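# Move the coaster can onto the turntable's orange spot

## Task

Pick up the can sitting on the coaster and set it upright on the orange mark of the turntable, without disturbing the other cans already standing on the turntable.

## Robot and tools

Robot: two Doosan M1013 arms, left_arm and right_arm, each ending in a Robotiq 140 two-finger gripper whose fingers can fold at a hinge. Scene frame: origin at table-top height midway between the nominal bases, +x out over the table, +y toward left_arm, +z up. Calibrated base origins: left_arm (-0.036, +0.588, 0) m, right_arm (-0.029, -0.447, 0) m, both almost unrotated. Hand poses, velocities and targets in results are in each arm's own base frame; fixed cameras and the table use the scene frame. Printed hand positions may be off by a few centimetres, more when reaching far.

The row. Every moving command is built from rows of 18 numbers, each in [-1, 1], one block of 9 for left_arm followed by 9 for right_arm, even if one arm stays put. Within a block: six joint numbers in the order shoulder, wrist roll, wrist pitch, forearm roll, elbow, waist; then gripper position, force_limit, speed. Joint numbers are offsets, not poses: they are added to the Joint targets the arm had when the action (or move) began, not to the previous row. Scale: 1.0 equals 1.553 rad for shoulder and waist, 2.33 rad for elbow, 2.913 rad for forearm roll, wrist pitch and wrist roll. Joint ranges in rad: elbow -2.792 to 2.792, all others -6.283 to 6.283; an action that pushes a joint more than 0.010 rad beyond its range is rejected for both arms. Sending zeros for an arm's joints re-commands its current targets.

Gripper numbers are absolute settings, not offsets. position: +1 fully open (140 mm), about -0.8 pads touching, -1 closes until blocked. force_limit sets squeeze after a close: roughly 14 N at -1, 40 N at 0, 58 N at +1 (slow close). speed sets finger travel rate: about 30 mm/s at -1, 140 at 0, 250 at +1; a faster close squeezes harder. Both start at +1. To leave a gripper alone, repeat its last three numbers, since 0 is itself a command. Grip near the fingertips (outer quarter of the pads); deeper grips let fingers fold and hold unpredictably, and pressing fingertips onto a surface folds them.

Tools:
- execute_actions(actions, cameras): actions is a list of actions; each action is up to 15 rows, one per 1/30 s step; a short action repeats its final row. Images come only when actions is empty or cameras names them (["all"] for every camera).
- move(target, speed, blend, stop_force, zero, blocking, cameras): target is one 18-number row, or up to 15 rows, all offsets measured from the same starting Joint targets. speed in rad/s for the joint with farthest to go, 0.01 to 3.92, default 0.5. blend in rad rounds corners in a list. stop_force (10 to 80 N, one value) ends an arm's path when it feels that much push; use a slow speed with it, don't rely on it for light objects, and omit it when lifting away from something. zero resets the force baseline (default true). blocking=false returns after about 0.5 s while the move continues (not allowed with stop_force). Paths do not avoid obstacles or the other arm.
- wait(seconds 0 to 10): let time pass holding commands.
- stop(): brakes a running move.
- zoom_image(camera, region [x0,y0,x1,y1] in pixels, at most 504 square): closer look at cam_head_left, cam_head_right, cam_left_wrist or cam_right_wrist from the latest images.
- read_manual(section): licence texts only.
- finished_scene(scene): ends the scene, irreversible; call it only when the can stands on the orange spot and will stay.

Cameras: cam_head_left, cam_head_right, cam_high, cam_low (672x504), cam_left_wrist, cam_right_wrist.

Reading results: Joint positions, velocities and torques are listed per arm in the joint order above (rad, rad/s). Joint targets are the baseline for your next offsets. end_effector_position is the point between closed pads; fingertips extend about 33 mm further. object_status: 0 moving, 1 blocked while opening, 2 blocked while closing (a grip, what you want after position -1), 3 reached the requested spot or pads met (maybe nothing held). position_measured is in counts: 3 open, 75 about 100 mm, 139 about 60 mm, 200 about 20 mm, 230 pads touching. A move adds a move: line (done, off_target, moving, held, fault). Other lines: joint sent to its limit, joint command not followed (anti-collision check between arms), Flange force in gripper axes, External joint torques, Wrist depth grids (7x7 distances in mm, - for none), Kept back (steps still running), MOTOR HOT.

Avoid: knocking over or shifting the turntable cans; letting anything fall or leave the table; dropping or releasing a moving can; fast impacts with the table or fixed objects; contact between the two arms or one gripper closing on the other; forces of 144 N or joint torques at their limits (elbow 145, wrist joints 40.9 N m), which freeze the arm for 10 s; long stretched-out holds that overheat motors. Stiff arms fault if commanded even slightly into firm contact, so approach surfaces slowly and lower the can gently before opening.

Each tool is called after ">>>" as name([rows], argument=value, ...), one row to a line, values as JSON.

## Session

Scene 1 done. Getting the scene 2 state.

>>> execute_actions(actions=[])

Scene clock: 0.00 s.
left_arm: end_effector_position=(+0.7490, -0.7585, +0.2034) position_measured=3 object_status=3 end_effector_quat_wxyz=(+0.182, +0.773, -0.605, +0.059) | right_arm: end_effector_position=(+0.2079, +0.2005, +0.1693) position_measured=3 object_status=3 end_effector_quat_wxyz=(-0.208, +0.362, +0.908, -0.029)
Joint names: [shoulder, wrist roll, wrist pitch, forearm roll, elbow, waist]
Joint positions: left_arm=[0.84 2.244 1.344 -0.369 0.829 -0.714] | right_arm=[-0.159 -0.534 1.381 0.24 2.28 0.368]
Joint velocities: within noise
Joint torques (N m): no reading
External joint torques (N m): no reading
Flange force (N): no reading
Wrist depth (mm): cam_left_wrist=[1054 1080 326 342 364 387 412 / 1064 1070 325 344 364 381 412 / 1075 1114 327 345 357 330 339 / 1070 138 325 341 308 320 269 / 99 128 327 286 288 225 101 / 99 312 327 299 307 323 331 / - 311 328 342 311 327 344] | cam_right_wrist=[206 352 339 321 309 291 278 / 232 357 338 320 303 290 274 / 257 344 338 321 305 298 281 / 257 138 336 320 302 291 128 / - 138 336 320 303 291 110 / - 351 335 318 303 255 229 / - 350 334 317 301 233 229]
Joint targets: left_arm=[0.840 2.244 1.344 -0.369 0.829 -0.714] | right_arm=[-0.159 -0.534 1.381 0.240 2.280 0.368]
Tool commands: left_gripper/position=+1.0 left_gripper/force_limit=+1.0 left_gripper/speed=+1.0 right_gripper/position=+1.0 right_gripper/force_limit=+1.0 right_gripper/speed=+1.0

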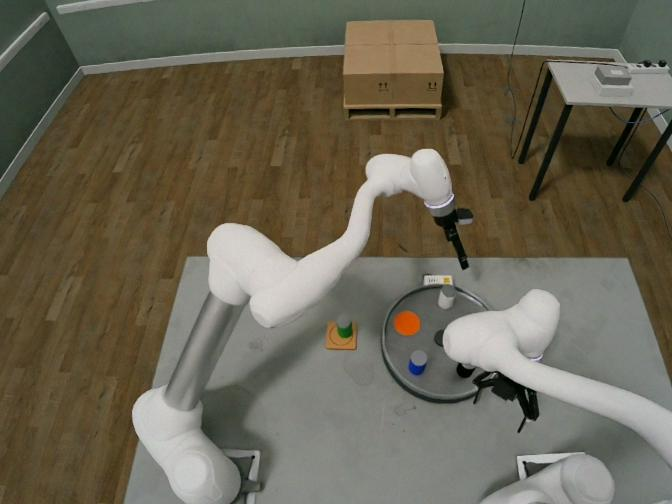

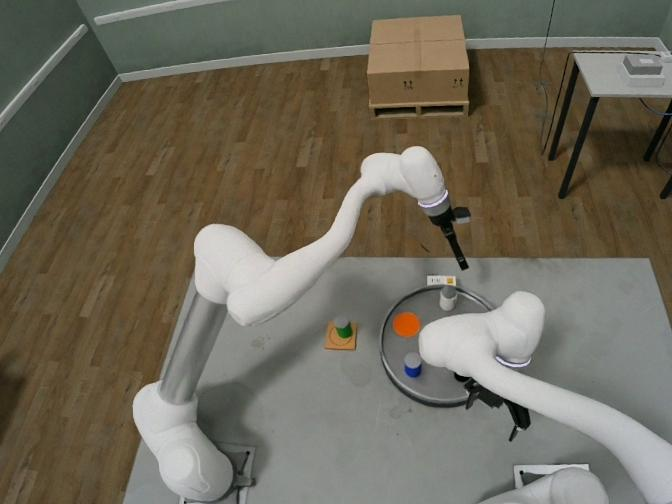

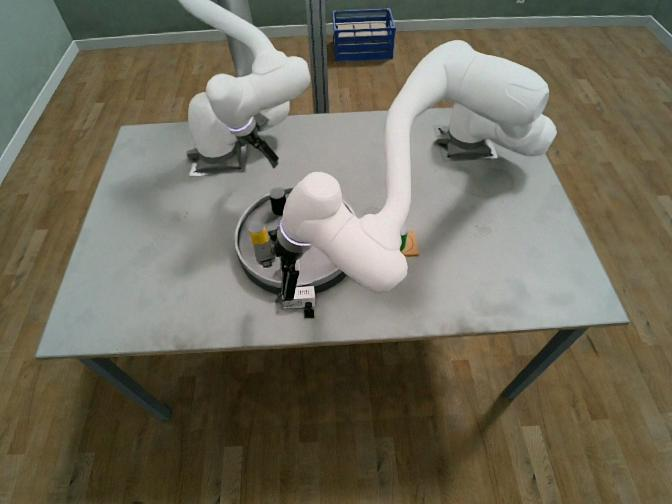

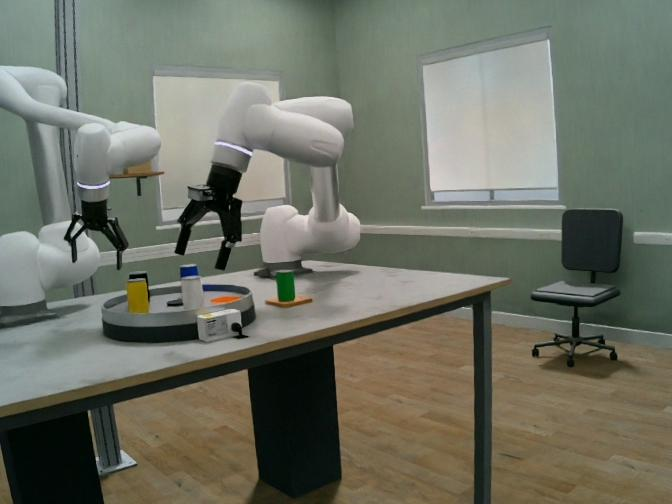

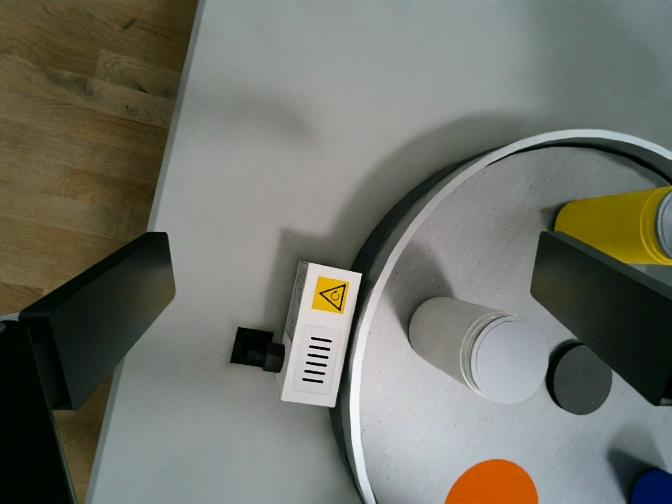

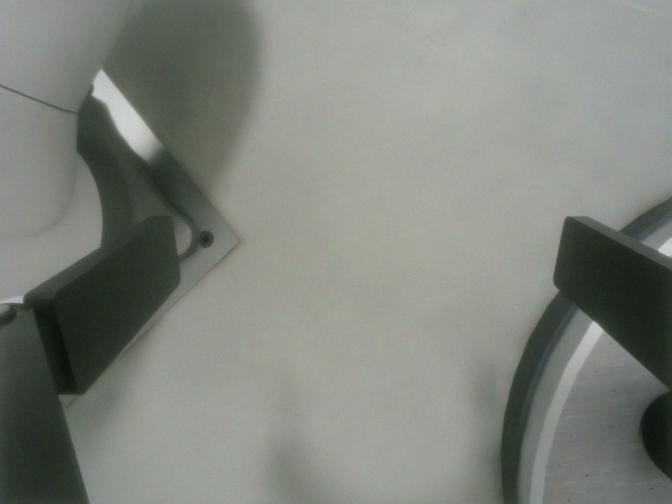

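>>> move([
  [-0.60528,0,0,0,0.50258,0.84610,1,1,1,0.10361,0.09070,0.01346,-0.02060,-0.12455,0.07405,0.3,-0.3,-0.5],
  [-0.60528,0,0,0,0.50258,0.84610,1,1,1,0.41442,0.36275,0.05379,-0.08239,-0.49815,0.29659,0.3,-0.3,-0.5],
], speed=1.0, blend=0.15, cameras=["cam_right_wrist", "cam_high"])

Scene clock: 8.40 s.
left_arm: end_effector_position=(+0.4096, +0.1806, +0.2787) position_measured=3 object_status=3 end_effector_quat_wxyz=(+0.172, +0.983, +0.014, +0.064) | right_arm: end_effector_position=(+0.5473, +0.6483, +0.3502) position_measured=91 object_status=3 end_effector_quat_wxyz=(+0.000, +0.591, +0.807, +0.000)
Joint names: [shoulder, wrist roll, wrist pitch, forearm roll, elbow, waist]
Joint positions: left_arm=[-0.1 2.244 1.344 -0.369 2 0.6] | right_arm=[0.485 0.523 1.537 0 1.119 0.829]
Joint torques (N m): left_arm=[-28.59 -0.56 0.07 2.68 -40.08 0.64] | right_arm=[-96.44 -0.48 0.15 4.29 -42.52 -0.66]
External joint torques (N m): left_arm=[0.04 0.58 0.21 0.2 0.77 -0.85] | right_arm=[4.56 0.48 -0.18 0.16 -0.15 1.37]
Flange force (N): left_arm=[-0.7 0.6 1.3] | right_arm=[6.4 6.0 0.3]
Wrist depth (mm): cam_left_wrist=[991 335 362 394 432 471 522 / 1044 347 374 408 440 492 523 / 1070 359 385 420 463 511 572 / 1080 139 401 435 483 511 595 / 99 128 417 457 499 541 101 / 99 394 427 469 522 595 102 / 1221 412 450 481 513 617 -] | cam_right_wrist=[430 429 433 429 439 426 426 / 465 459 456 440 452 453 448 / 489 487 479 465 482 479 480 / 526 502 436 484 494 141 1450 / - 79 406 492 566 112 78 / - - 529 533 578 - 63 / - - 569 559 - - -]
Joint targets: left_arm=[-0.100 2.244 1.344 -0.369 2.000 0.600] | right_arm=[0.485 0.523 1.537 0.000 1.119 0.829]
move: done
Images, in order (width x height): cam_high 672x504, cam_right_wrist 672x504.

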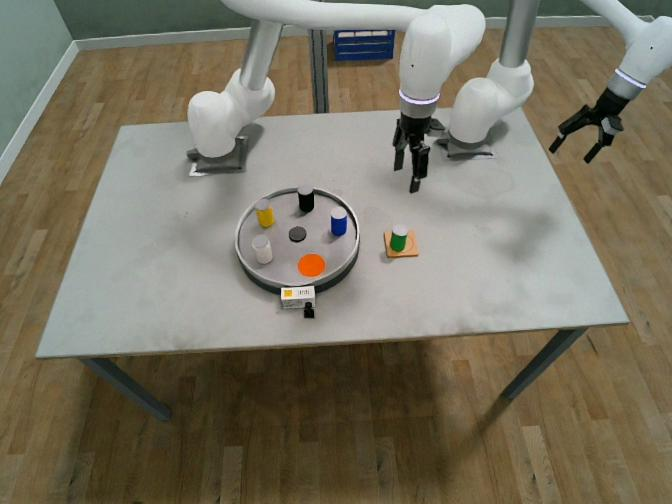

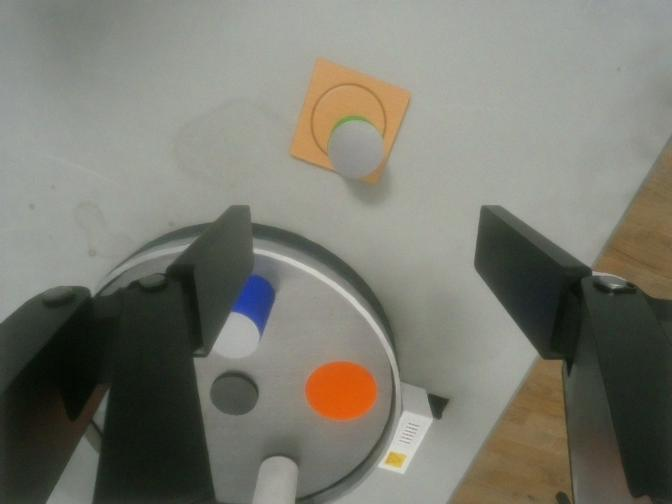

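>>> move(target=[0,0,0,0,0,0,1,1,1,0.03239,0,-0.08374,0,0.08336,0.00278,0.3,-0.3,-0.5], speed=0.5, cameras=["cam_right_wrist"])

Scene clock: 12.20 s.
left_arm: end_effector_position=(+0.4096, +0.1806, +0.2787) position_measured=3 object_status=3 end_effector_quat_wxyz=(+0.172, +0.983, +0.014, +0.064) | right_arm: end_effector_position=(+0.5485, +0.6551, +0.2003) position_measured=91 object_status=3 end_effector_quat_wxyz=(+0.000, +0.589, +0.808, +0.000)
Joint names: [shoulder, wrist roll, wrist pitch, forearm roll, elbow, waist]
Joint positions: left_arm=[-0.1 2.244 1.344 -0.369 2 0.6] | right_arm=[0.535 0.523 1.293 0 1.313 0.833]
Joint torques (N m): left_arm=[-28.65 -0.6 0.09 2.68 -40.05 0.69] | right_arm=[-98.92 -0.48 0.18 4.12 -41.32 -0.81]
External joint torques (N m): left_arm=[-0.09 0.62 0.19 0.23 0.68 -0.74] | right_arm=[3.86 0.48 -0.21 0.16 0.17 1.43]
Flange force (N): left_arm=[-1.0 0.5 1.1] | right_arm=[4.9 3.6 2.3]
Wrist depth (mm): cam_left_wrist=[965 335 363 390 430 472 522 / 1024 348 377 408 445 492 527 / 1039 359 387 423 461 518 569 / 1064 138 399 436 482 511 598 / 99 128 415 454 497 547 101 / 99 396 428 474 521 589 101 / 1235 415 446 478 513 617 -] | cam_right_wrist=[299 301 298 294 297 295 293 / 319 315 313 301 306 310 308 / - 333 331 234 329 329 326 / 352 351 147 368 354 141 350 / - 79 317 371 374 112 74 / - - 343 342 414 - 63 / - - 368 361 428 - -]
Joint targets: left_arm=[-0.100 2.244 1.344 -0.369 2.000 0.600] | right_arm=[0.535 0.523 1.293 0.000 1.313 0.833]
move: done
Images, in order (width x height): cam_right_wrist 672x504.

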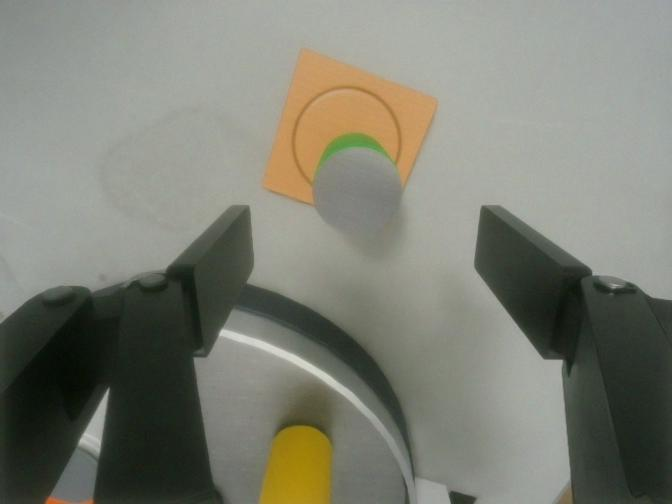

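>>> move([
  [0,0,0,0,0,0,1,1,1,0.03133,0,-0.04638,0,0.03711,0,0.3,-0.3,-0.5],
  [0,0,0,0,0,0,1,1,1,0.03133,0,-0.04638,0,0.03711,0,-1,-0.3,-1],
  [0,0,0,0,0,0,1,1,1,-0.02002,0,0.05056,0,-0.04986,0,-1,-0.3,-1],
], speed=[0.25,0.25,0.35], cameras=["cam_right_wrist"])

Scene clock: 17.03 s.
left_arm: end_effector_position=(+0.4096, +0.1806, +0.2787) position_measured=3 object_status=3 end_effector_quat_wxyz=(+0.172, +0.983, +0.014, +0.064) | right_arm: end_effector_position=(+0.5484, +0.6550, +0.2903) position_measured=153 object_status=2 end_effector_quat_wxyz=(+0.000, +0.589, +0.808, +0.000)
Joint names: [shoulder, wrist roll, wrist pitch, forearm roll, elbow, waist]
Joint positions: left_arm=[-0.1 2.244 1.344 -0.369 2 0.6] | right_arm=[0.504 0.523 1.441 0 1.197 0.833]
Joint torques (N m): left_arm=[-28.47 -0.59 0.08 2.71 -40.05 0.84] | right_arm=[-98.92 -0.53 0.17 4.24 -43.97 -0.87]
External joint torques (N m): left_arm=[-0.05 0.6 0.18 0.21 0.57 -0.89] | right_arm=[5.82 0.53 -0.2 0.15 1.7 1.12]
Flange force (N): left_arm=[-0.6 0.7 1.1] | right_arm=[4.5 3.5 4.1]
Wrist depth (mm): cam_left_wrist=[973 338 363 391 431 473 521 / 1000 347 372 406 446 488 540 / 1029 359 387 422 467 512 569 / 1086 138 402 435 482 500 602 / 99 128 416 454 497 543 101 / 99 395 433 473 524 594 101 / 1207 417 446 481 512 616 -] | cam_right_wrist=[380 377 377 374 369 369 371 / 405 401 - 388 391 397 392 / 426 423 425 161 415 422 417 / 459 447 116 157 138 442 450 / - 85 85 424 123 84 83 / - - 67 445 - - 73 / - - - 475 - - -]
Joint targets: left_arm=[-0.100 2.244 1.344 -0.369 2.000 0.600] | right_arm=[0.504 0.523 1.441 0.000 1.197 0.833]
move: done
Images, in order (width x height): cam_right_wrist 672x504.

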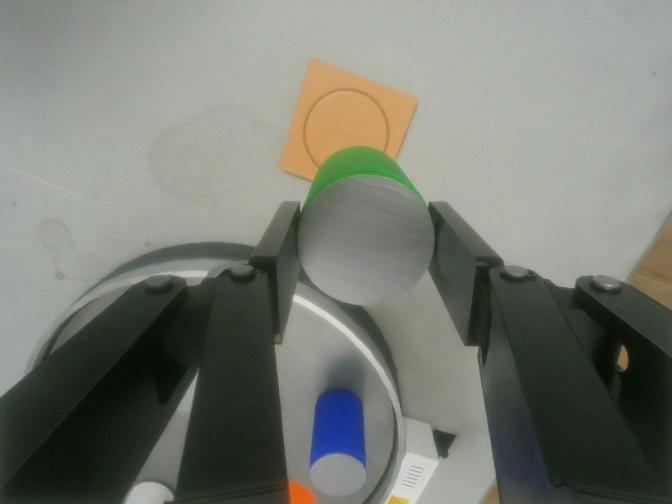

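>>> move(target=[0,0,0,0,0,0,1,1,1,-0.20033,0,-0.05490,0,0.20216,-0.08120,-1,-0.3,-1], speed=0.07, blocking=false, cameras=["cam_right_wrist","cam_high"])

Scene clock: 20.83 s.
left_arm: end_effector_position=(+0.4096, +0.1806, +0.2787) position_measured=3 object_status=3 end_effector_quat_wxyz=(+0.172, +0.983, +0.014, +0.064) | right_arm: end_effector_position=(+0.5459, +0.6424, +0.2906) position_measured=153 object_status=2 end_effector_quat_wxyz=(+0.000, +0.593, +0.805, +0.000) end_effector_velocity=(-0.005, -0.031, -0.001) end_effector_angular_velocity=(-0.001, +0.001, -0.021)
Joint names: [shoulder, wrist roll, wrist pitch, forearm roll, elbow, waist]
Joint positions: left_arm=[-0.1 2.244 1.344 -0.369 2 0.6] | right_arm=[0.484 0.523 1.431 0 1.226 0.825]
Joint velocities: left_arm=[within noise] | right_arm=[-0.045 0 -0.024 0 0.07 -0.02]
Joint torques (N m): left_arm=[-28.36 -0.59 0.07 2.71 -40.01 0.75] | right_arm=[-96.62 -0.51 0.21 4.28 -44.96 0.28]
External joint torques (N m): left_arm=[-0.33 0.61 0.2 0.21 0.38 -1] | right_arm=[5.15 0.51 -0.24 0.11 2.63 0.01]
Flange force (N): left_arm=[-0.6 1.1 0.7] | right_arm=[1.5 1.2 5.4]
Wrist depth (mm): cam_left_wrist=[987 337 363 391 426 467 521 / 1005 346 374 407 442 488 531 / 1059 358 387 422 463 521 567 / 1059 138 402 436 483 506 594 / 99 128 415 455 505 546 101 / 99 396 436 472 521 589 101 / 1228 415 449 482 511 626 -] | cam_right_wrist=[379 381 377 376 375 365 374 / 404 403 397 388 397 401 383 / 440 432 422 158 409 419 421 / 456 448 116 152 150 425 442 / - 85 84 418 442 84 83 / - - - 386 447 - 73 / - - - 477 - - -]
Joint targets: left_arm=[-0.100 2.244 1.344 -0.369 2.000 0.600] | right_arm=[0.481 0.523 1.429 0.000 1.232 0.824]
Tool commands: left_gripper/position=+1.0 left_gripper/force_limit=+1.0 left_gripper/speed=+1.0 right_gripper/position=-1.0 right_gripper/force_limit=-0.3 right_gripper/speed=-1.0
move: running; right_arm: the elbow is farthest, 0.442 rad from its target
Images, in order (width x height): cam_high 672x504, cam_right_wrist 672x504.

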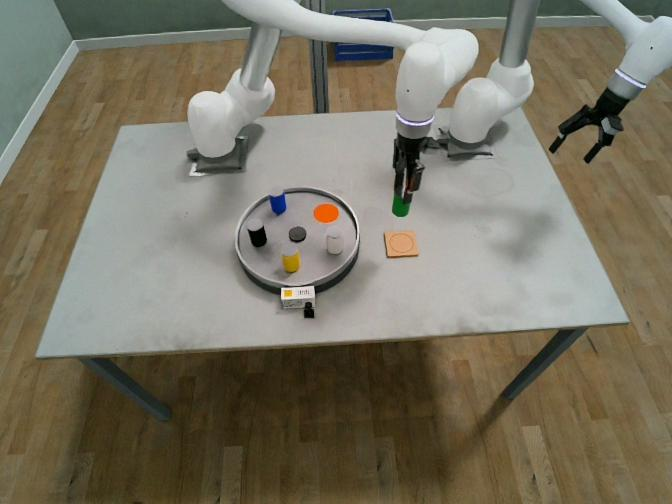

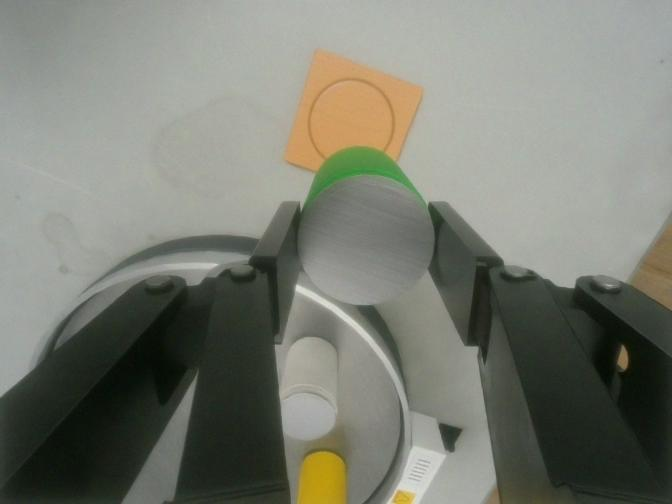

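>>> wait(seconds=10)

>>> wait(seconds=1.11)

>>> execute_actions([
  [[0,0,0,0,0,0,1,1,1,0,0.0001,0,0,0,0,-1,-0.3,-1],[0,0,0,0,0,0,1,1,1,0.0002,0.0004,0,0,-0.0001,-0.0001,-1,-0.3,-1],[0,0,0,0,0,0,1,1,1,0.0005,0.0014,0.0001,0,-0.0004,-0.0003,-1,-0.3,-1],[0,0,0,0,0,0,1,1,1,0.0012,0.0032,0.0001,0,-0.0010,-0.0007,-1,-0.3,-1],[0,0,0,0,0,0,1,1,1,0.0022,0.0060,0.0003,0,-0.0018,-0.0013,-1,-0.3,-1],[0,0,0,0,0,0,1,1,1,0.0037,0.0098,0.0004,0,-0.0030,-0.0022,-1,-0.3,-1],[0,0,0,0,0,0,1,1,1,0.0056,0.0146,0.0004,0,-0.0042,-0.0034,-1,-0.3,-1],[0,0,0,0,0,0,1,1,1,0.0080,0.0205,0.0001,0,-0.0055,-0.0048,-1,-0.3,-1],[0,0,0,0,0,0,1,1,1,0.0109,0.0274,-0.0003,0,-0.0069,-0.0065,-1,-0.3,-1],[0,0,0,0,0,0,1,1,1,0.0143,0.0350,-0.0012,0,-0.0081,-0.0085,-1,-0.3,-1],[0,0,0,0,0,0,1,1,1,0.0179,0.0432,-0.0022,0,-0.0091,-0.0106,-1,-0.3,-1],[0,0,0,0,0,0,1,1,1,0.0216,0.0517,-0.0034,0,-0.0101,-0.0128,-1,-0.3,-1],[0,0,0,0,0,0,1,1,1,0.0254,0.0601,-0.0050,0,-0.0108,-0.0152,-1,-0.3,-1],[0,0,0,0,0,0,1,1,1,0.0294,0.0685,-0.0067,0,-0.0112,-0.0176,-1,-0.3,-1],[0,0,0,0,0,0,1,1,1,0.0334,0.0770,-0.0086,0,-0.0115,-0.0201,-1,-0.3,-1]],
  [[0,0,0,0,0,0,1,1,1,0.0040,0.0084,-0.0021,0,-0.0001,-0.0025,-1,-0.3,-1],[0,0,0,0,0,0,1,1,1,0.0081,0.0167,-0.0043,0,0,-0.0052,-1,-0.3,-1],[0,0,0,0,0,0,1,1,1,0.0121,0.0251,-0.0066,0,0.0001,-0.0078,-1,-0.3,-1],[0,0,0,0,0,0,1,1,1,0.0162,0.0334,-0.0090,0,0.0005,-0.0105,-1,-0.3,-1],[0,0,0,0,0,0,1,1,1,0.0203,0.0417,-0.0115,0,0.0008,-0.0132,-1,-0.3,-1],[0,0,0,0,0,0,1,1,1,0.0244,0.0499,-0.0140,0,0.0013,-0.0160,-1,-0.3,-1],[0,0,0,0,0,0,1,1,1,0.0284,0.0581,-0.0166,0,0.0018,-0.0189,-1,-0.3,-1],[0,0,0,0,0,0,1,1,1,0.0324,0.0664,-0.0192,0,0.0024,-0.0218,-1,-0.3,-1],[0,0,0,0,0,0,1,1,1,0.0364,0.0746,-0.0218,0,0.0030,-0.0247,-1,-0.3,-1],[0,0,0,0,0,0,1,1,1,0.0402,0.0827,-0.0243,0,0.0036,-0.0276,-1,-0.3,-1],[0,0,0,0,0,0,1,1,1,0.0440,0.0908,-0.0268,0,0.0042,-0.0307,-1,-0.3,-1],[0,0,0,0,0,0,1,1,1,0.0478,0.0990,-0.0292,0,0.0047,-0.0337,-1,-0.3,-1],[0,0,0,0,0,0,1,1,1,0.0513,0.1071,-0.0316,0,0.0052,-0.0368,-1,-0.3,-1],[0,0,0,0,0,0,1,1,1,0.0548,0.1152,-0.0338,0,0.0057,-0.0399,-1,-0.3,-1],[0,0,0,0,0,0,1,1,1,0.0581,0.1233,-0.0359,0,0.0061,-0.0430,-1,-0.3,-1]],
  [[0,0,0,0,0,0,1,1,1,0.0031,0.0080,-0.0019,0,0.0003,-0.0032,-1,-0.3,-1],[0,0,0,0,0,0,1,1,1,0.0060,0.0161,-0.0037,0,0.0006,-0.0064,-1,-0.3,-1],[0,0,0,0,0,0,1,1,1,0.0087,0.0241,-0.0053,0,0.0008,-0.0096,-1,-0.3,-1],[0,0,0,0,0,0,1,1,1,0.0112,0.0321,-0.0066,0,0.0008,-0.0129,-1,-0.3,-1],[0,0,0,0,0,0,1,1,1,0.0133,0.0401,-0.0077,0,0.0008,-0.0161,-1,-0.3,-1],[0,0,0,0,0,0,1,1,1,0.0152,0.0481,-0.0086,0,0.0006,-0.0194,-1,-0.3,-1],[0,0,0,0,0,0,1,1,1,0.0167,0.0561,-0.0091,0,0.0002,-0.0227,-1,-0.3,-1],[0,0,0,0,0,0,1,1,1,0.0180,0.0640,-0.0093,0,-0.0003,-0.0261,-1,-0.3,-1],[0,0,0,0,0,0,1,1,1,0.0191,0.0720,-0.0095,0,-0.0009,-0.0294,-1,-0.3,-1],[0,0,0,0,0,0,1,1,1,0.0200,0.0800,-0.0095,0,-0.0014,-0.0328,-1,-0.3,-1],[0,0,0,0,0,0,1,1,1,0.0207,0.0879,-0.0096,0,-0.0018,-0.0362,-1,-0.3,-1],[0,0,0,0,0,0,1,1,1,0.0214,0.0958,-0.0096,0,-0.0023,-0.0396,-1,-0.3,-1],[0,0,0,0,0,0,1,1,1,0.0220,0.1038,-0.0097,0,-0.0026,-0.0430,-1,-0.3,-1],[0,0,0,0,0,0,1,1,1,0.0225,0.1117,-0.0098,0,-0.0028,-0.0465,-1,-0.3,-1],[0,0,0,0,0,0,1,1,1,0.0230,0.1196,-0.0099,0,-0.0030,-0.0499,-1,-0.3,-1]],
  [[0,0,0,0,0,0,1,1,1,0.0004,0.0079,-0.0002,0,0,-0.0035,-1,-0.3,-1],[0,0,0,0,0,0,1,1,1,0.0007,0.0158,-0.0003,0,0,-0.0069,-1,-0.3,-1],[0,0,0,0,0,0,1,1,1,0.0008,0.0237,-0.0005,0,0,-0.0104,-1,-0.3,-1],[0,0,0,0,0,0,1,1,1,0.0008,0.0316,-0.0005,0,0.0001,-0.0138,-1,-0.3,-1],[0,0,0,0,0,0,1,1,1,0.0007,0.0395,-0.0006,0,0.0002,-0.0173,-1,-0.3,-1],[0,0,0,0,0,0,1,1,1,0.0005,0.0474,-0.0006,0,0.0004,-0.0207,0.35,-0.3,0],[0,0,0,0,0,0,1,1,1,0.0002,0.0553,-0.0006,0,0.0007,-0.0242,0.35,-0.3,0],[0,0,0,0,0,0,1,1,1,-0.0002,0.0632,-0.0007,0,0.0011,-0.0277,0.35,-0.3,0],[0,0,0,0,0,0,1,1,1,-0.0007,0.0711,-0.0008,0,0.0015,-0.0311,0.35,-0.3,0],[0,0,0,0,0,0,1,1,1,-0.0012,0.0790,-0.0010,0,0.0020,-0.0346,0.35,-0.3,0],[0,0,0,0,0,0,1,1,1,-0.0019,0.0869,-0.0011,0,0.0026,-0.0380,0.35,-0.3,0],[0,0,0,0,0,0,1,1,1,-0.0026,0.0949,-0.0013,0,0.0033,-0.0415,0.35,-0.3,0],[0,0,0,0,0,0,1,1,1,-0.0034,0.1028,-0.0015,0,0.0041,-0.0449,0.35,-0.3,0],[0,0,0,0,0,0,1,1,1,-0.0043,0.1107,-0.0017,0,0.0050,-0.0483,0.35,-0.3,0],[0,0,0,0,0,0,1,1,1,-0.0052,0.1186,-0.0019,0,0.0059,-0.0517,0.35,-0.3,0]],
], cameras=["cam_right_wrist","cam_high"])

>>> execute_actions([
  [[0,0,0,0,0,0,1,1,1,-0.0010,0.0079,-0.0002,0,0.0010,-0.0034,0.35,-0.3,0],[0,0,0,0,0,0,1,1,1,-0.0022,0.0159,-0.0005,0,0.0021,-0.0068,0.35,-0.3,0],[0,0,0,0,0,0,1,1,1,-0.0034,0.0238,-0.0008,0,0.0032,-0.0101,0.35,-0.3,0],[0,0,0,0,0,0,1,1,1,-0.0050,0.0318,-0.0007,0,0.0042,-0.0135,0.35,-0.3,0],[0,0,0,0,0,0,1,1,1,-0.0073,0.0398,0.0002,0,0.0046,-0.0168,0.35,-0.3,0],[0,0,0,0,0,0,1,1,1,-0.0101,0.0477,0.0016,0,0.0047,-0.0201,0.35,-0.3,0],[0,0,0,0,0,0,1,1,1,-0.0135,0.0558,0.0037,0,0.0044,-0.0234,0.35,-0.3,0],[0,0,0,0,0,0,1,1,1,-0.0173,0.0638,0.0062,0,0.0037,-0.0266,0.35,-0.3,0],[0,0,0,0,0,0,1,1,1,-0.0215,0.0718,0.0092,0,0.0028,-0.0299,0.35,-0.3,0],[0,0,0,0,0,0,1,1,1,-0.0260,0.0798,0.0126,0,0.0016,-0.0331,0.35,-0.3,0],[0,0,0,0,0,0,1,1,1,-0.0307,0.0879,0.0162,0,0.0002,-0.0363,0.35,-0.3,0],[0,0,0,0,0,0,1,1,1,-0.0356,0.0959,0.0200,0,-0.0013,-0.0394,0.35,-0.3,0],[0,0,0,0,0,0,1,1,1,-0.0405,0.1040,0.0240,0,-0.0030,-0.0425,0.35,-0.3,0],[0,0,0,0,0,0,1,1,1,-0.0454,0.1121,0.0279,0,-0.0046,-0.0456,0.35,-0.3,0],[0,0,0,0,0,0,1,1,1,-0.0504,0.1202,0.0319,0,-0.0063,-0.0487,0.35,-0.3,0]],
  [[0,0,0,0,0,0,1,1,1,-0.0049,0.0082,0.0038,0,-0.0015,-0.0030,0.35,-0.3,0],[0,0,0,0,0,0,1,1,1,-0.0096,0.0163,0.0075,0,-0.0029,-0.0060,0.35,-0.3,0],[0,0,0,0,0,0,1,1,1,-0.0142,0.0245,0.0108,0,-0.0041,-0.0089,0.35,-0.3,0],[0,0,0,0,0,0,1,1,1,-0.0187,0.0327,0.0139,0,-0.0049,-0.0117,0.35,-0.3,0],[0,0,0,0,0,0,1,1,1,-0.0227,0.0405,0.0164,0,-0.0054,-0.0145,0.35,-0.3,0],[0,0,0,0,0,0,1,1,1,-0.0264,0.0478,0.0186,0,-0.0056,-0.0170,0.35,-0.3,0],[0,0,0,0,0,0,1,1,1,-0.0294,0.0544,0.0199,0,-0.0052,-0.0192,0.35,-0.3,0],[0,0,0,0,0,0,1,1,1,-0.0319,0.0601,0.0207,0,-0.0047,-0.0210,0.35,-0.3,0],[0,0,0,0,0,0,1,1,1,-0.0339,0.0647,0.0212,0,-0.0039,-0.0226,0.35,-0.3,0],[0,0,0,0,0,0,1,1,1,-0.0352,0.0684,0.0212,0,-0.0031,-0.0237,0.35,-0.3,0],[0,0,0,0,0,0,1,1,1,-0.0361,0.0710,0.0211,0,-0.0023,-0.0246,0.35,-0.3,0],[0,0,0,0,0,0,1,1,1,-0.0366,0.0727,0.0208,0,-0.0016,-0.0251,0.35,-0.3,0],[0,0,0,0,0,0,1,1,1,-0.0369,0.0737,0.0207,0,-0.0013,-0.0254,0.35,-0.3,0],[0,0,0,0,0,0,1,1,1,-0.0371,0.0740,0.0207,0,-0.0012,-0.0255,0.35,-0.3,0],[0,0,0,0,0,0,1,1,1,-0.0371,0.0741,0.0207,0,-0.0012,-0.0256,0.35,-0.3,0]],
], cameras=["cam_right_wrist","cam_high"])

Scene clock: 27.37 s.
left_arm: end_effector_position=(+0.4096, +0.1806, +0.2787) position_measured=3 object_status=3 end_effector_quat_wxyz=(+0.172, +0.983, +0.014, +0.064) | right_arm: end_effector_position=(+0.4750, +0.4514, +0.2687) position_measured=153 object_status=2 end_effector_quat_wxyz=(+0.000, +0.639, +0.769, +0.000)
Joint names: [shoulder, wrist roll, wrist pitch, forearm roll, elbow, waist]
Joint positions: left_arm=[-0.1 2.244 1.344 -0.369 2 0.6] | right_arm=[0.193 0.523 1.281 0 1.668 0.707]
Joint torques (N m): left_arm=[-28.52 -0.55 0.08 2.7 -40.05 0.81] | right_arm=[-65.84 -0.5 0.17 4.13 -42.18 -0.69]
External joint torques (N m): left_arm=[-0.89 0.57 0.21 0.21 0.59 -0.68] | right_arm=[4.76 0.5 -0.2 0.11 1.25 0.63]
Flange force (N): left_arm=[-1.9 1.4 0.6] | right_arm=[4.2 3.3 4.2]
Wrist depth (mm): cam_left_wrist=[991 339 359 394 428 469 521 / 1019 347 376 406 445 493 536 / 1034 360 390 420 462 514 572 / 1080 138 400 438 484 501 597 / 99 128 412 456 502 544 101 / 99 399 424 475 526 594 102 / 1228 415 450 483 512 628 -] | cam_right_wrist=[358 360 360 359 352 353 352 / 394 383 335 329 331 367 376 / 406 398 351 161 340 347 401 / 433 371 116 152 150 357 415 / - 85 84 393 390 84 84 / - - - 427 415 - 73 / - - - 455 - - -]
Joint targets: left_arm=[-0.100 2.244 1.344 -0.369 2.000 0.600] | right_arm=[0.193 0.523 1.281 0.000 1.668 0.707]
Tool commands: left_gripper/position=+1.0 left_gripper/force_limit=+1.0 left_gripper/speed=+1.0 right_gripper/position=-1.0 right_gripper/force_limit=-0.3 right_gripper/speed=-1.0
earlier move: done
wait: 3.50 of 10 s (the move ended)

Scene clock: 28.50 s.
left_arm: end_effector_position=(+0.4096, +0.1806, +0.2787) position_measured=3 object_status=3 end_effector_quat_wxyz=(+0.172, +0.983, +0.014, +0.064) | right_arm: end_effector_position=(+0.4750, +0.4514, +0.2687) position_measured=153 object_status=2 end_effector_quat_wxyz=(+0.000, +0.639, +0.769, +0.000)
Joint names: [shoulder, wrist roll, wrist pitch, forearm roll, elbow, waist]
Joint positions: left_arm=[-0.1 2.244 1.344 -0.369 2 0.6] | right_arm=[0.193 0.523 1.281 0 1.668 0.707]
Joint torques (N m): left_arm=[-28.54 -0.61 0.11 2.7 -40.09 0.8] | right_arm=[-66.01 -0.52 0.16 4.08 -42.13 -0.55]
External joint torques (N m): left_arm=[-0.12 0.62 0.17 0.21 0.82 -0.77] | right_arm=[5.02 0.52 -0.19 0.15 1.25 0.46]
Flange force (N): left_arm=[-1.1 0.6 1.3] | right_arm=[4.2 3.8 4.3]
Wrist depth (mm): cam_left_wrist=[982 336 363 392 428 472 527 / 1014 351 380 406 442 492 532 / 1039 359 385 423 462 510 567 / 1070 138 399 439 477 510 589 / 99 128 412 453 502 540 101 / 99 399 427 476 527 594 102 / 1242 418 444 484 514 617 -] | cam_right_wrist=[362 362 356 358 356 353 357 / 392 387 339 332 334 369 365 / 404 395 351 160 341 344 401 / 434 368 116 153 150 285 421 / - 85 85 392 391 84 83 / - - - 419 426 - 73 / - - - 452 - - -]
Joint targets: left_arm=[-0.100 2.244 1.344 -0.369 2.000 0.600] | right_arm=[0.193 0.523 1.281 0.000 1.668 0.707]
Tool commands: left_gripper/position=+1.0 left_gripper/force_limit=+1.0 left_gripper/speed=+1.0 right_gripper/position=-1.0 right_gripper/force_limit=-0.3 right_gripper/speed=-1.0
wait: 1.13 s; at rest by 0.17 s

Scene clock: 30.20 s.
left_arm: end_effector_position=(+0.4096, +0.1806, +0.2787) position_measured=3 object_status=3 end_effector_quat_wxyz=(+0.172, +0.983, +0.014, +0.064) | right_arm: end_effector_position=(+0.6174, +0.3885, +0.1548) position_measured=153 object_status=0 end_effector_quat_wxyz=(+0.000, +0.962, +0.275, +0.000) end_effector_velocity=(+0.065, -0.098, -0.001) end_effector_angular_velocity=(+0.003, -0.005, -0.854)
Joint names: [shoulder, wrist roll, wrist pitch, forearm roll, elbow, waist]
Joint positions: left_arm=[-0.1 2.244 1.344 -0.369 2 0.6] | right_arm=[0.371 1.529 1.121 0 1.649 0.514]
Joint velocities: left_arm=[within noise] | right_arm=[0.001 0.693 -0.008 0 0 -0.161]
Joint torques (N m): left_arm=[-28.48 -0.56 0.07 2.67 -40.06 0.62] | right_arm=[-82.87 -0.73 0.7 3.83 -39.8 -2.98]
External joint torques (N m): left_arm=[-0.77 0.58 0.22 0.23 0.53 -0.72] | right_arm=[5.27 0.73 -0.74 0.13 1.15 2.86]
External joint torques at the end of the 1st action: left_arm=[-0.35 0.61 0.21 0.2 0.59 -0.76] | right_arm=[5.95 0.7 -0.19 0.15 0.44 -0.56]
External joint torques at the end of the 2nd action: left_arm=[-0.24 0.57 0.18 0.25 0.4 -0.83] | right_arm=[6.51 0.66 -0.06 0.12 2.24 0.56]
External joint torques at the end of the 3rd action: left_arm=[0.27 0.6 0.19 0.19 0.49 -0.79] | right_arm=[3 0.7 -0.15 0.12 1.43 2.64]
Flange force (N): left_arm=[-1.6 1.3 0.6] | right_arm=[5.0 -4.9 6.1]
Flange force at the end of the 1st action (N): left_arm=[-1.1 0.8 0.8] | right_arm=[8.1 -1.7 3.7]
Flange force at the end of the 2nd action (N): left_arm=[-0.6 0.8 0.7] | right_arm=[4.9 -2.3 6.6]
Flange force at the end of the 3rd action (N): left_arm=[-0.1 0.1 1.0] | right_arm=[1.3 -4.6 3.7]
Wrist depth (mm): cam_left_wrist=[973 333 362 392 427 470 523 / 1024 347 373 408 440 491 536 / 1039 358 382 422 464 506 567 / 1064 138 399 447 483 502 595 / 99 128 412 452 500 541 101 / 99 398 430 471 527 590 101 / 1214 412 445 481 512 614 -] | cam_right_wrist=[258 259 257 253 252 252 247 / 274 267 226 221 222 219 214 / 283 237 235 163 228 234 223 / 251 250 123 152 150 244 244 / - 85 84 267 265 84 83 / - - 67 281 282 - 73 / - - - 312 309 - -]
Joint targets: left_arm=[-0.100 2.244 1.344 -0.369 2.000 0.600] | right_arm=[0.362 1.800 1.117 0.000 1.662 0.451]
Kept back: 9 steps.
Step readings (joint positions of left_arm | right_arm; steps 1 to 15: 1st action; 16 to 30: 2nd action; 31 to 45: 3rd action; 46 to 51: 4th action):
0: [-0.100 2.244 1.344 -0.369 2.000 0.600] | [0.193 0.523 1.281 0.000 1.668 0.707]
1: [-0.100 2.244 1.344 -0.369 2.000 0.600] | [0.193 0.523 1.281 0.000 1.668 0.707]
2: [-0.100 2.244 1.344 -0.369 2.000 0.600] | [0.193 0.523 1.281 0.000 1.668 0.707]
4: [-0.100 2.244 1.344 -0.369 2.000 0.600] | [0.193 0.525 1.281 0.000 1.668 0.707]
8: [-0.100 2.244 1.344 -0.369 2.000 0.600] | [0.198 0.552 1.282 0.000 1.662 0.704]
15: [-0.100 2.244 1.344 -0.369 2.000 0.600] | [0.228 0.679 1.269 0.000 1.645 0.686]
16: [-0.100 2.244 1.344 -0.369 2.000 0.600] | [0.233 0.701 1.265 0.000 1.644 0.683]
17: [-0.100 2.244 1.344 -0.369 2.000 0.600] | [0.240 0.730 1.259 0.000 1.643 0.678]
19: [-0.100 2.244 1.344 -0.369 2.000 0.600] | [0.251 0.773 1.248 0.000 1.642 0.671]
23: [-0.100 2.244 1.344 -0.369 2.000 0.600] | [0.278 0.875 1.220 0.000 1.644 0.654]
30: [-0.100 2.244 1.344 -0.369 2.000 0.600] | [0.319 1.040 1.170 0.000 1.653 0.623]
31: [-0.100 2.244 1.344 -0.369 2.000 0.600] | [0.324 1.061 1.164 0.000 1.654 0.618]
32: [-0.100 2.244 1.344 -0.369 2.000 0.600] | [0.331 1.090 1.156 0.000 1.655 0.612]
34: [-0.100 2.244 1.344 -0.369 2.000 0.600] | [0.340 1.132 1.146 0.000 1.656 0.604]
38: [-0.100 2.244 1.344 -0.369 2.000 0.600] | [0.356 1.230 1.129 0.000 1.657 0.582]
45: [-0.100 2.244 1.344 -0.369 2.000 0.600] | [0.368 1.390 1.123 0.000 1.650 0.546]
46: [-0.100 2.244 1.344 -0.369 2.000 0.600] | [0.369 1.411 1.123 0.000 1.650 0.542]
47: [-0.100 2.244 1.344 -0.369 2.000 0.600] | [0.370 1.439 1.122 0.000 1.649 0.535]
49: [-0.100 2.244 1.344 -0.369 2.000 0.600] | [0.371 1.480 1.122 0.000 1.649 0.526]
Images, in order (width x height): cam_high 672x504, cam_right_wrist 672x504.

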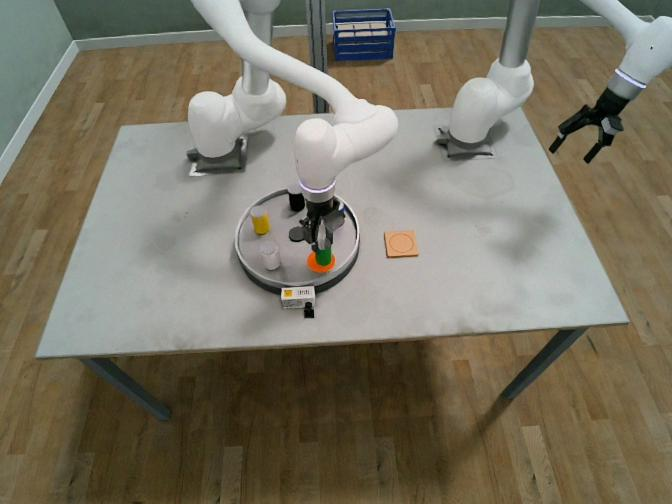

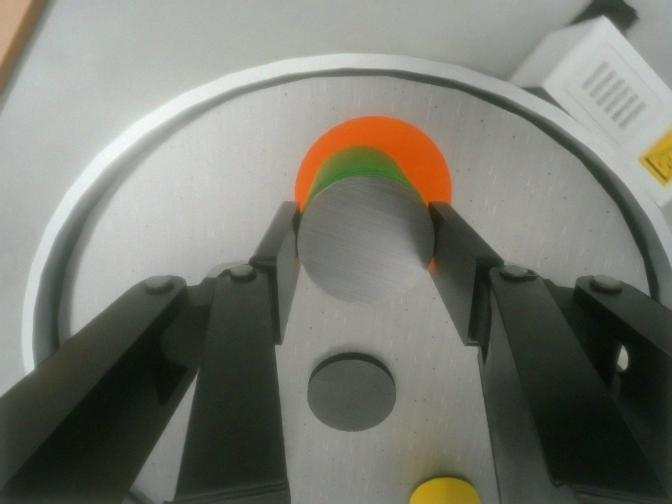

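Scene clock: 31.20 s.
left_arm: end_effector_position=(+0.4096, +0.1806, +0.2787) position_measured=3 object_status=3 end_effector_quat_wxyz=(+0.172, +0.983, +0.014, +0.064) | right_arm: end_effector_position=(+0.6325, +0.2759, +0.2383) position_measured=85 object_status=3 end_effector_quat_wxyz=(+0.000, +0.989, -0.147, +0.000) end_effector_velocity=(-0.033, -0.110, +0.173) end_effector_angular_velocity=(+0.000, +0.001, -0.835)
Joint names: [shoulder, wrist roll, wrist pitch, forearm roll, elbow, waist]
Joint positions: left_arm=[-0.1 2.244 1.344 -0.369 2 0.6] | right_arm=[0.261 2.226 1.241 0 1.639 0.361]
Joint velocities: left_arm=[within noise] | right_arm=[-0.204 0.703 0.267 0 -0.062 -0.132]
Joint torques (N m): left_arm=[-28.54 -0.57 0.09 2.67 -40.06 0.7] | right_arm=[-66.53 -0.86 0.45 3.78 -37.37 -0.15]
External joint torques (N m): left_arm=[-0.68 0.58 0.19 0.23 0.64 -0.69] | right_arm=[1.69 0.85 -0.48 0.17 -1.01 0.87]
External joint torques at the end of the 1st action: left_arm=[-0.9 0.58 0.2 0.21 0.57 -0.55] | right_arm=[3.21 0.66 -0.5 0.14 -0.76 0.44]
Flange force (N): left_arm=[-1.7 1.2 0.8] | right_arm=[1.8 -4.8 0.5]
Flange force at the end of the 1st action (N): left_arm=[-2.0 1.1 0.5] | right_arm=[3.6 -5.3 2.0]
Wrist depth (mm): cam_left_wrist=[991 335 364 391 427 472 517 / 1029 349 373 407 441 490 532 / 1039 358 384 423 462 513 578 / 1091 138 399 436 476 510 594 / 99 128 416 454 505 546 101 / 99 398 430 471 524 582 101 / 1228 415 450 483 514 619 -] | cam_right_wrist=[314 311 261 257 309 309 311 / 330 333 279 278 279 320 325 / 353 299 296 234 290 293 341 / 374 306 307 319 312 134 357 / - 85 333 330 335 116 78 / - - 362 364 364 360 64 / - - 334 389 349 - -]
Joint targets: left_arm=[-0.100 2.244 1.344 -0.369 2.000 0.600] | right_arm=[0.226 2.366 1.270 0.000 1.645 0.336]
Kept back: 9 steps.
Step readings (joint positions of left_arm | right_arm; steps 1 to 15: 1st action; 16 to 21: 2nd action):
0: [-0.100 2.244 1.344 -0.369 2.000 0.600] | [0.366 1.736 1.118 0.000 1.657 0.466]
1: [-0.100 2.244 1.344 -0.369 2.000 0.600] | [0.365 1.757 1.118 0.000 1.659 0.461]
2: [-0.100 2.244 1.344 -0.369 2.000 0.600] | [0.363 1.784 1.117 0.000 1.661 0.455]
4: [-0.100 2.244 1.344 -0.369 2.000 0.600] | [0.360 1.826 1.116 0.000 1.665 0.445]
8: [-0.100 2.244 1.344 -0.369 2.000 0.600] | [0.349 1.923 1.120 0.000 1.672 0.424]
15: [-0.100 2.244 1.344 -0.369 2.000 0.600] | [0.305 2.085 1.178 0.000 1.658 0.389]
16: [-0.100 2.244 1.344 -0.369 2.000 0.600] | [0.299 2.106 1.188 0.000 1.655 0.385]
17: [-0.100 2.244 1.344 -0.369 2.000 0.600] | [0.290 2.134 1.201 0.000 1.650 0.379]
19: [-0.100 2.244 1.344 -0.369 2.000 0.600] | [0.276 2.176 1.221 0.000 1.644 0.371]
Images, in order (width x height): cam_high 672x504, cam_right_wrist 672x504.

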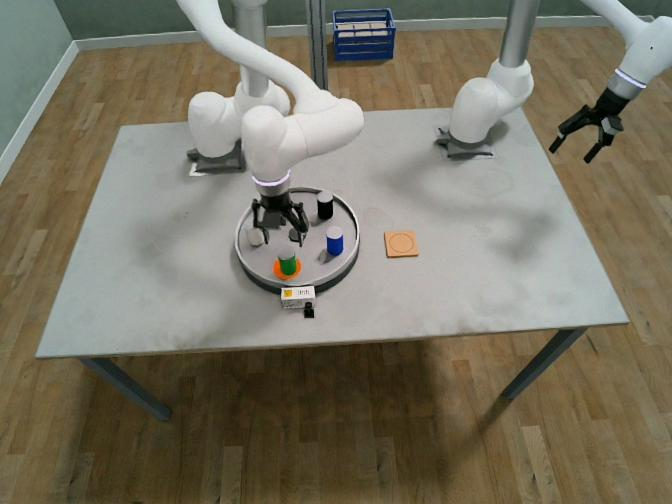

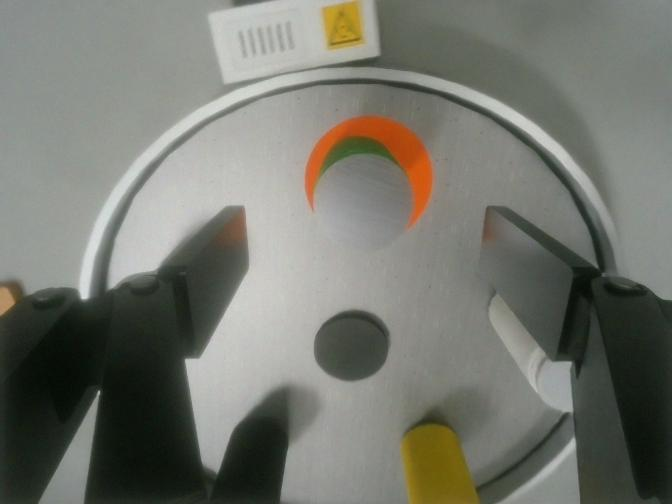

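>>> finished_scene(scene=2)

The scene is finished: the task was done.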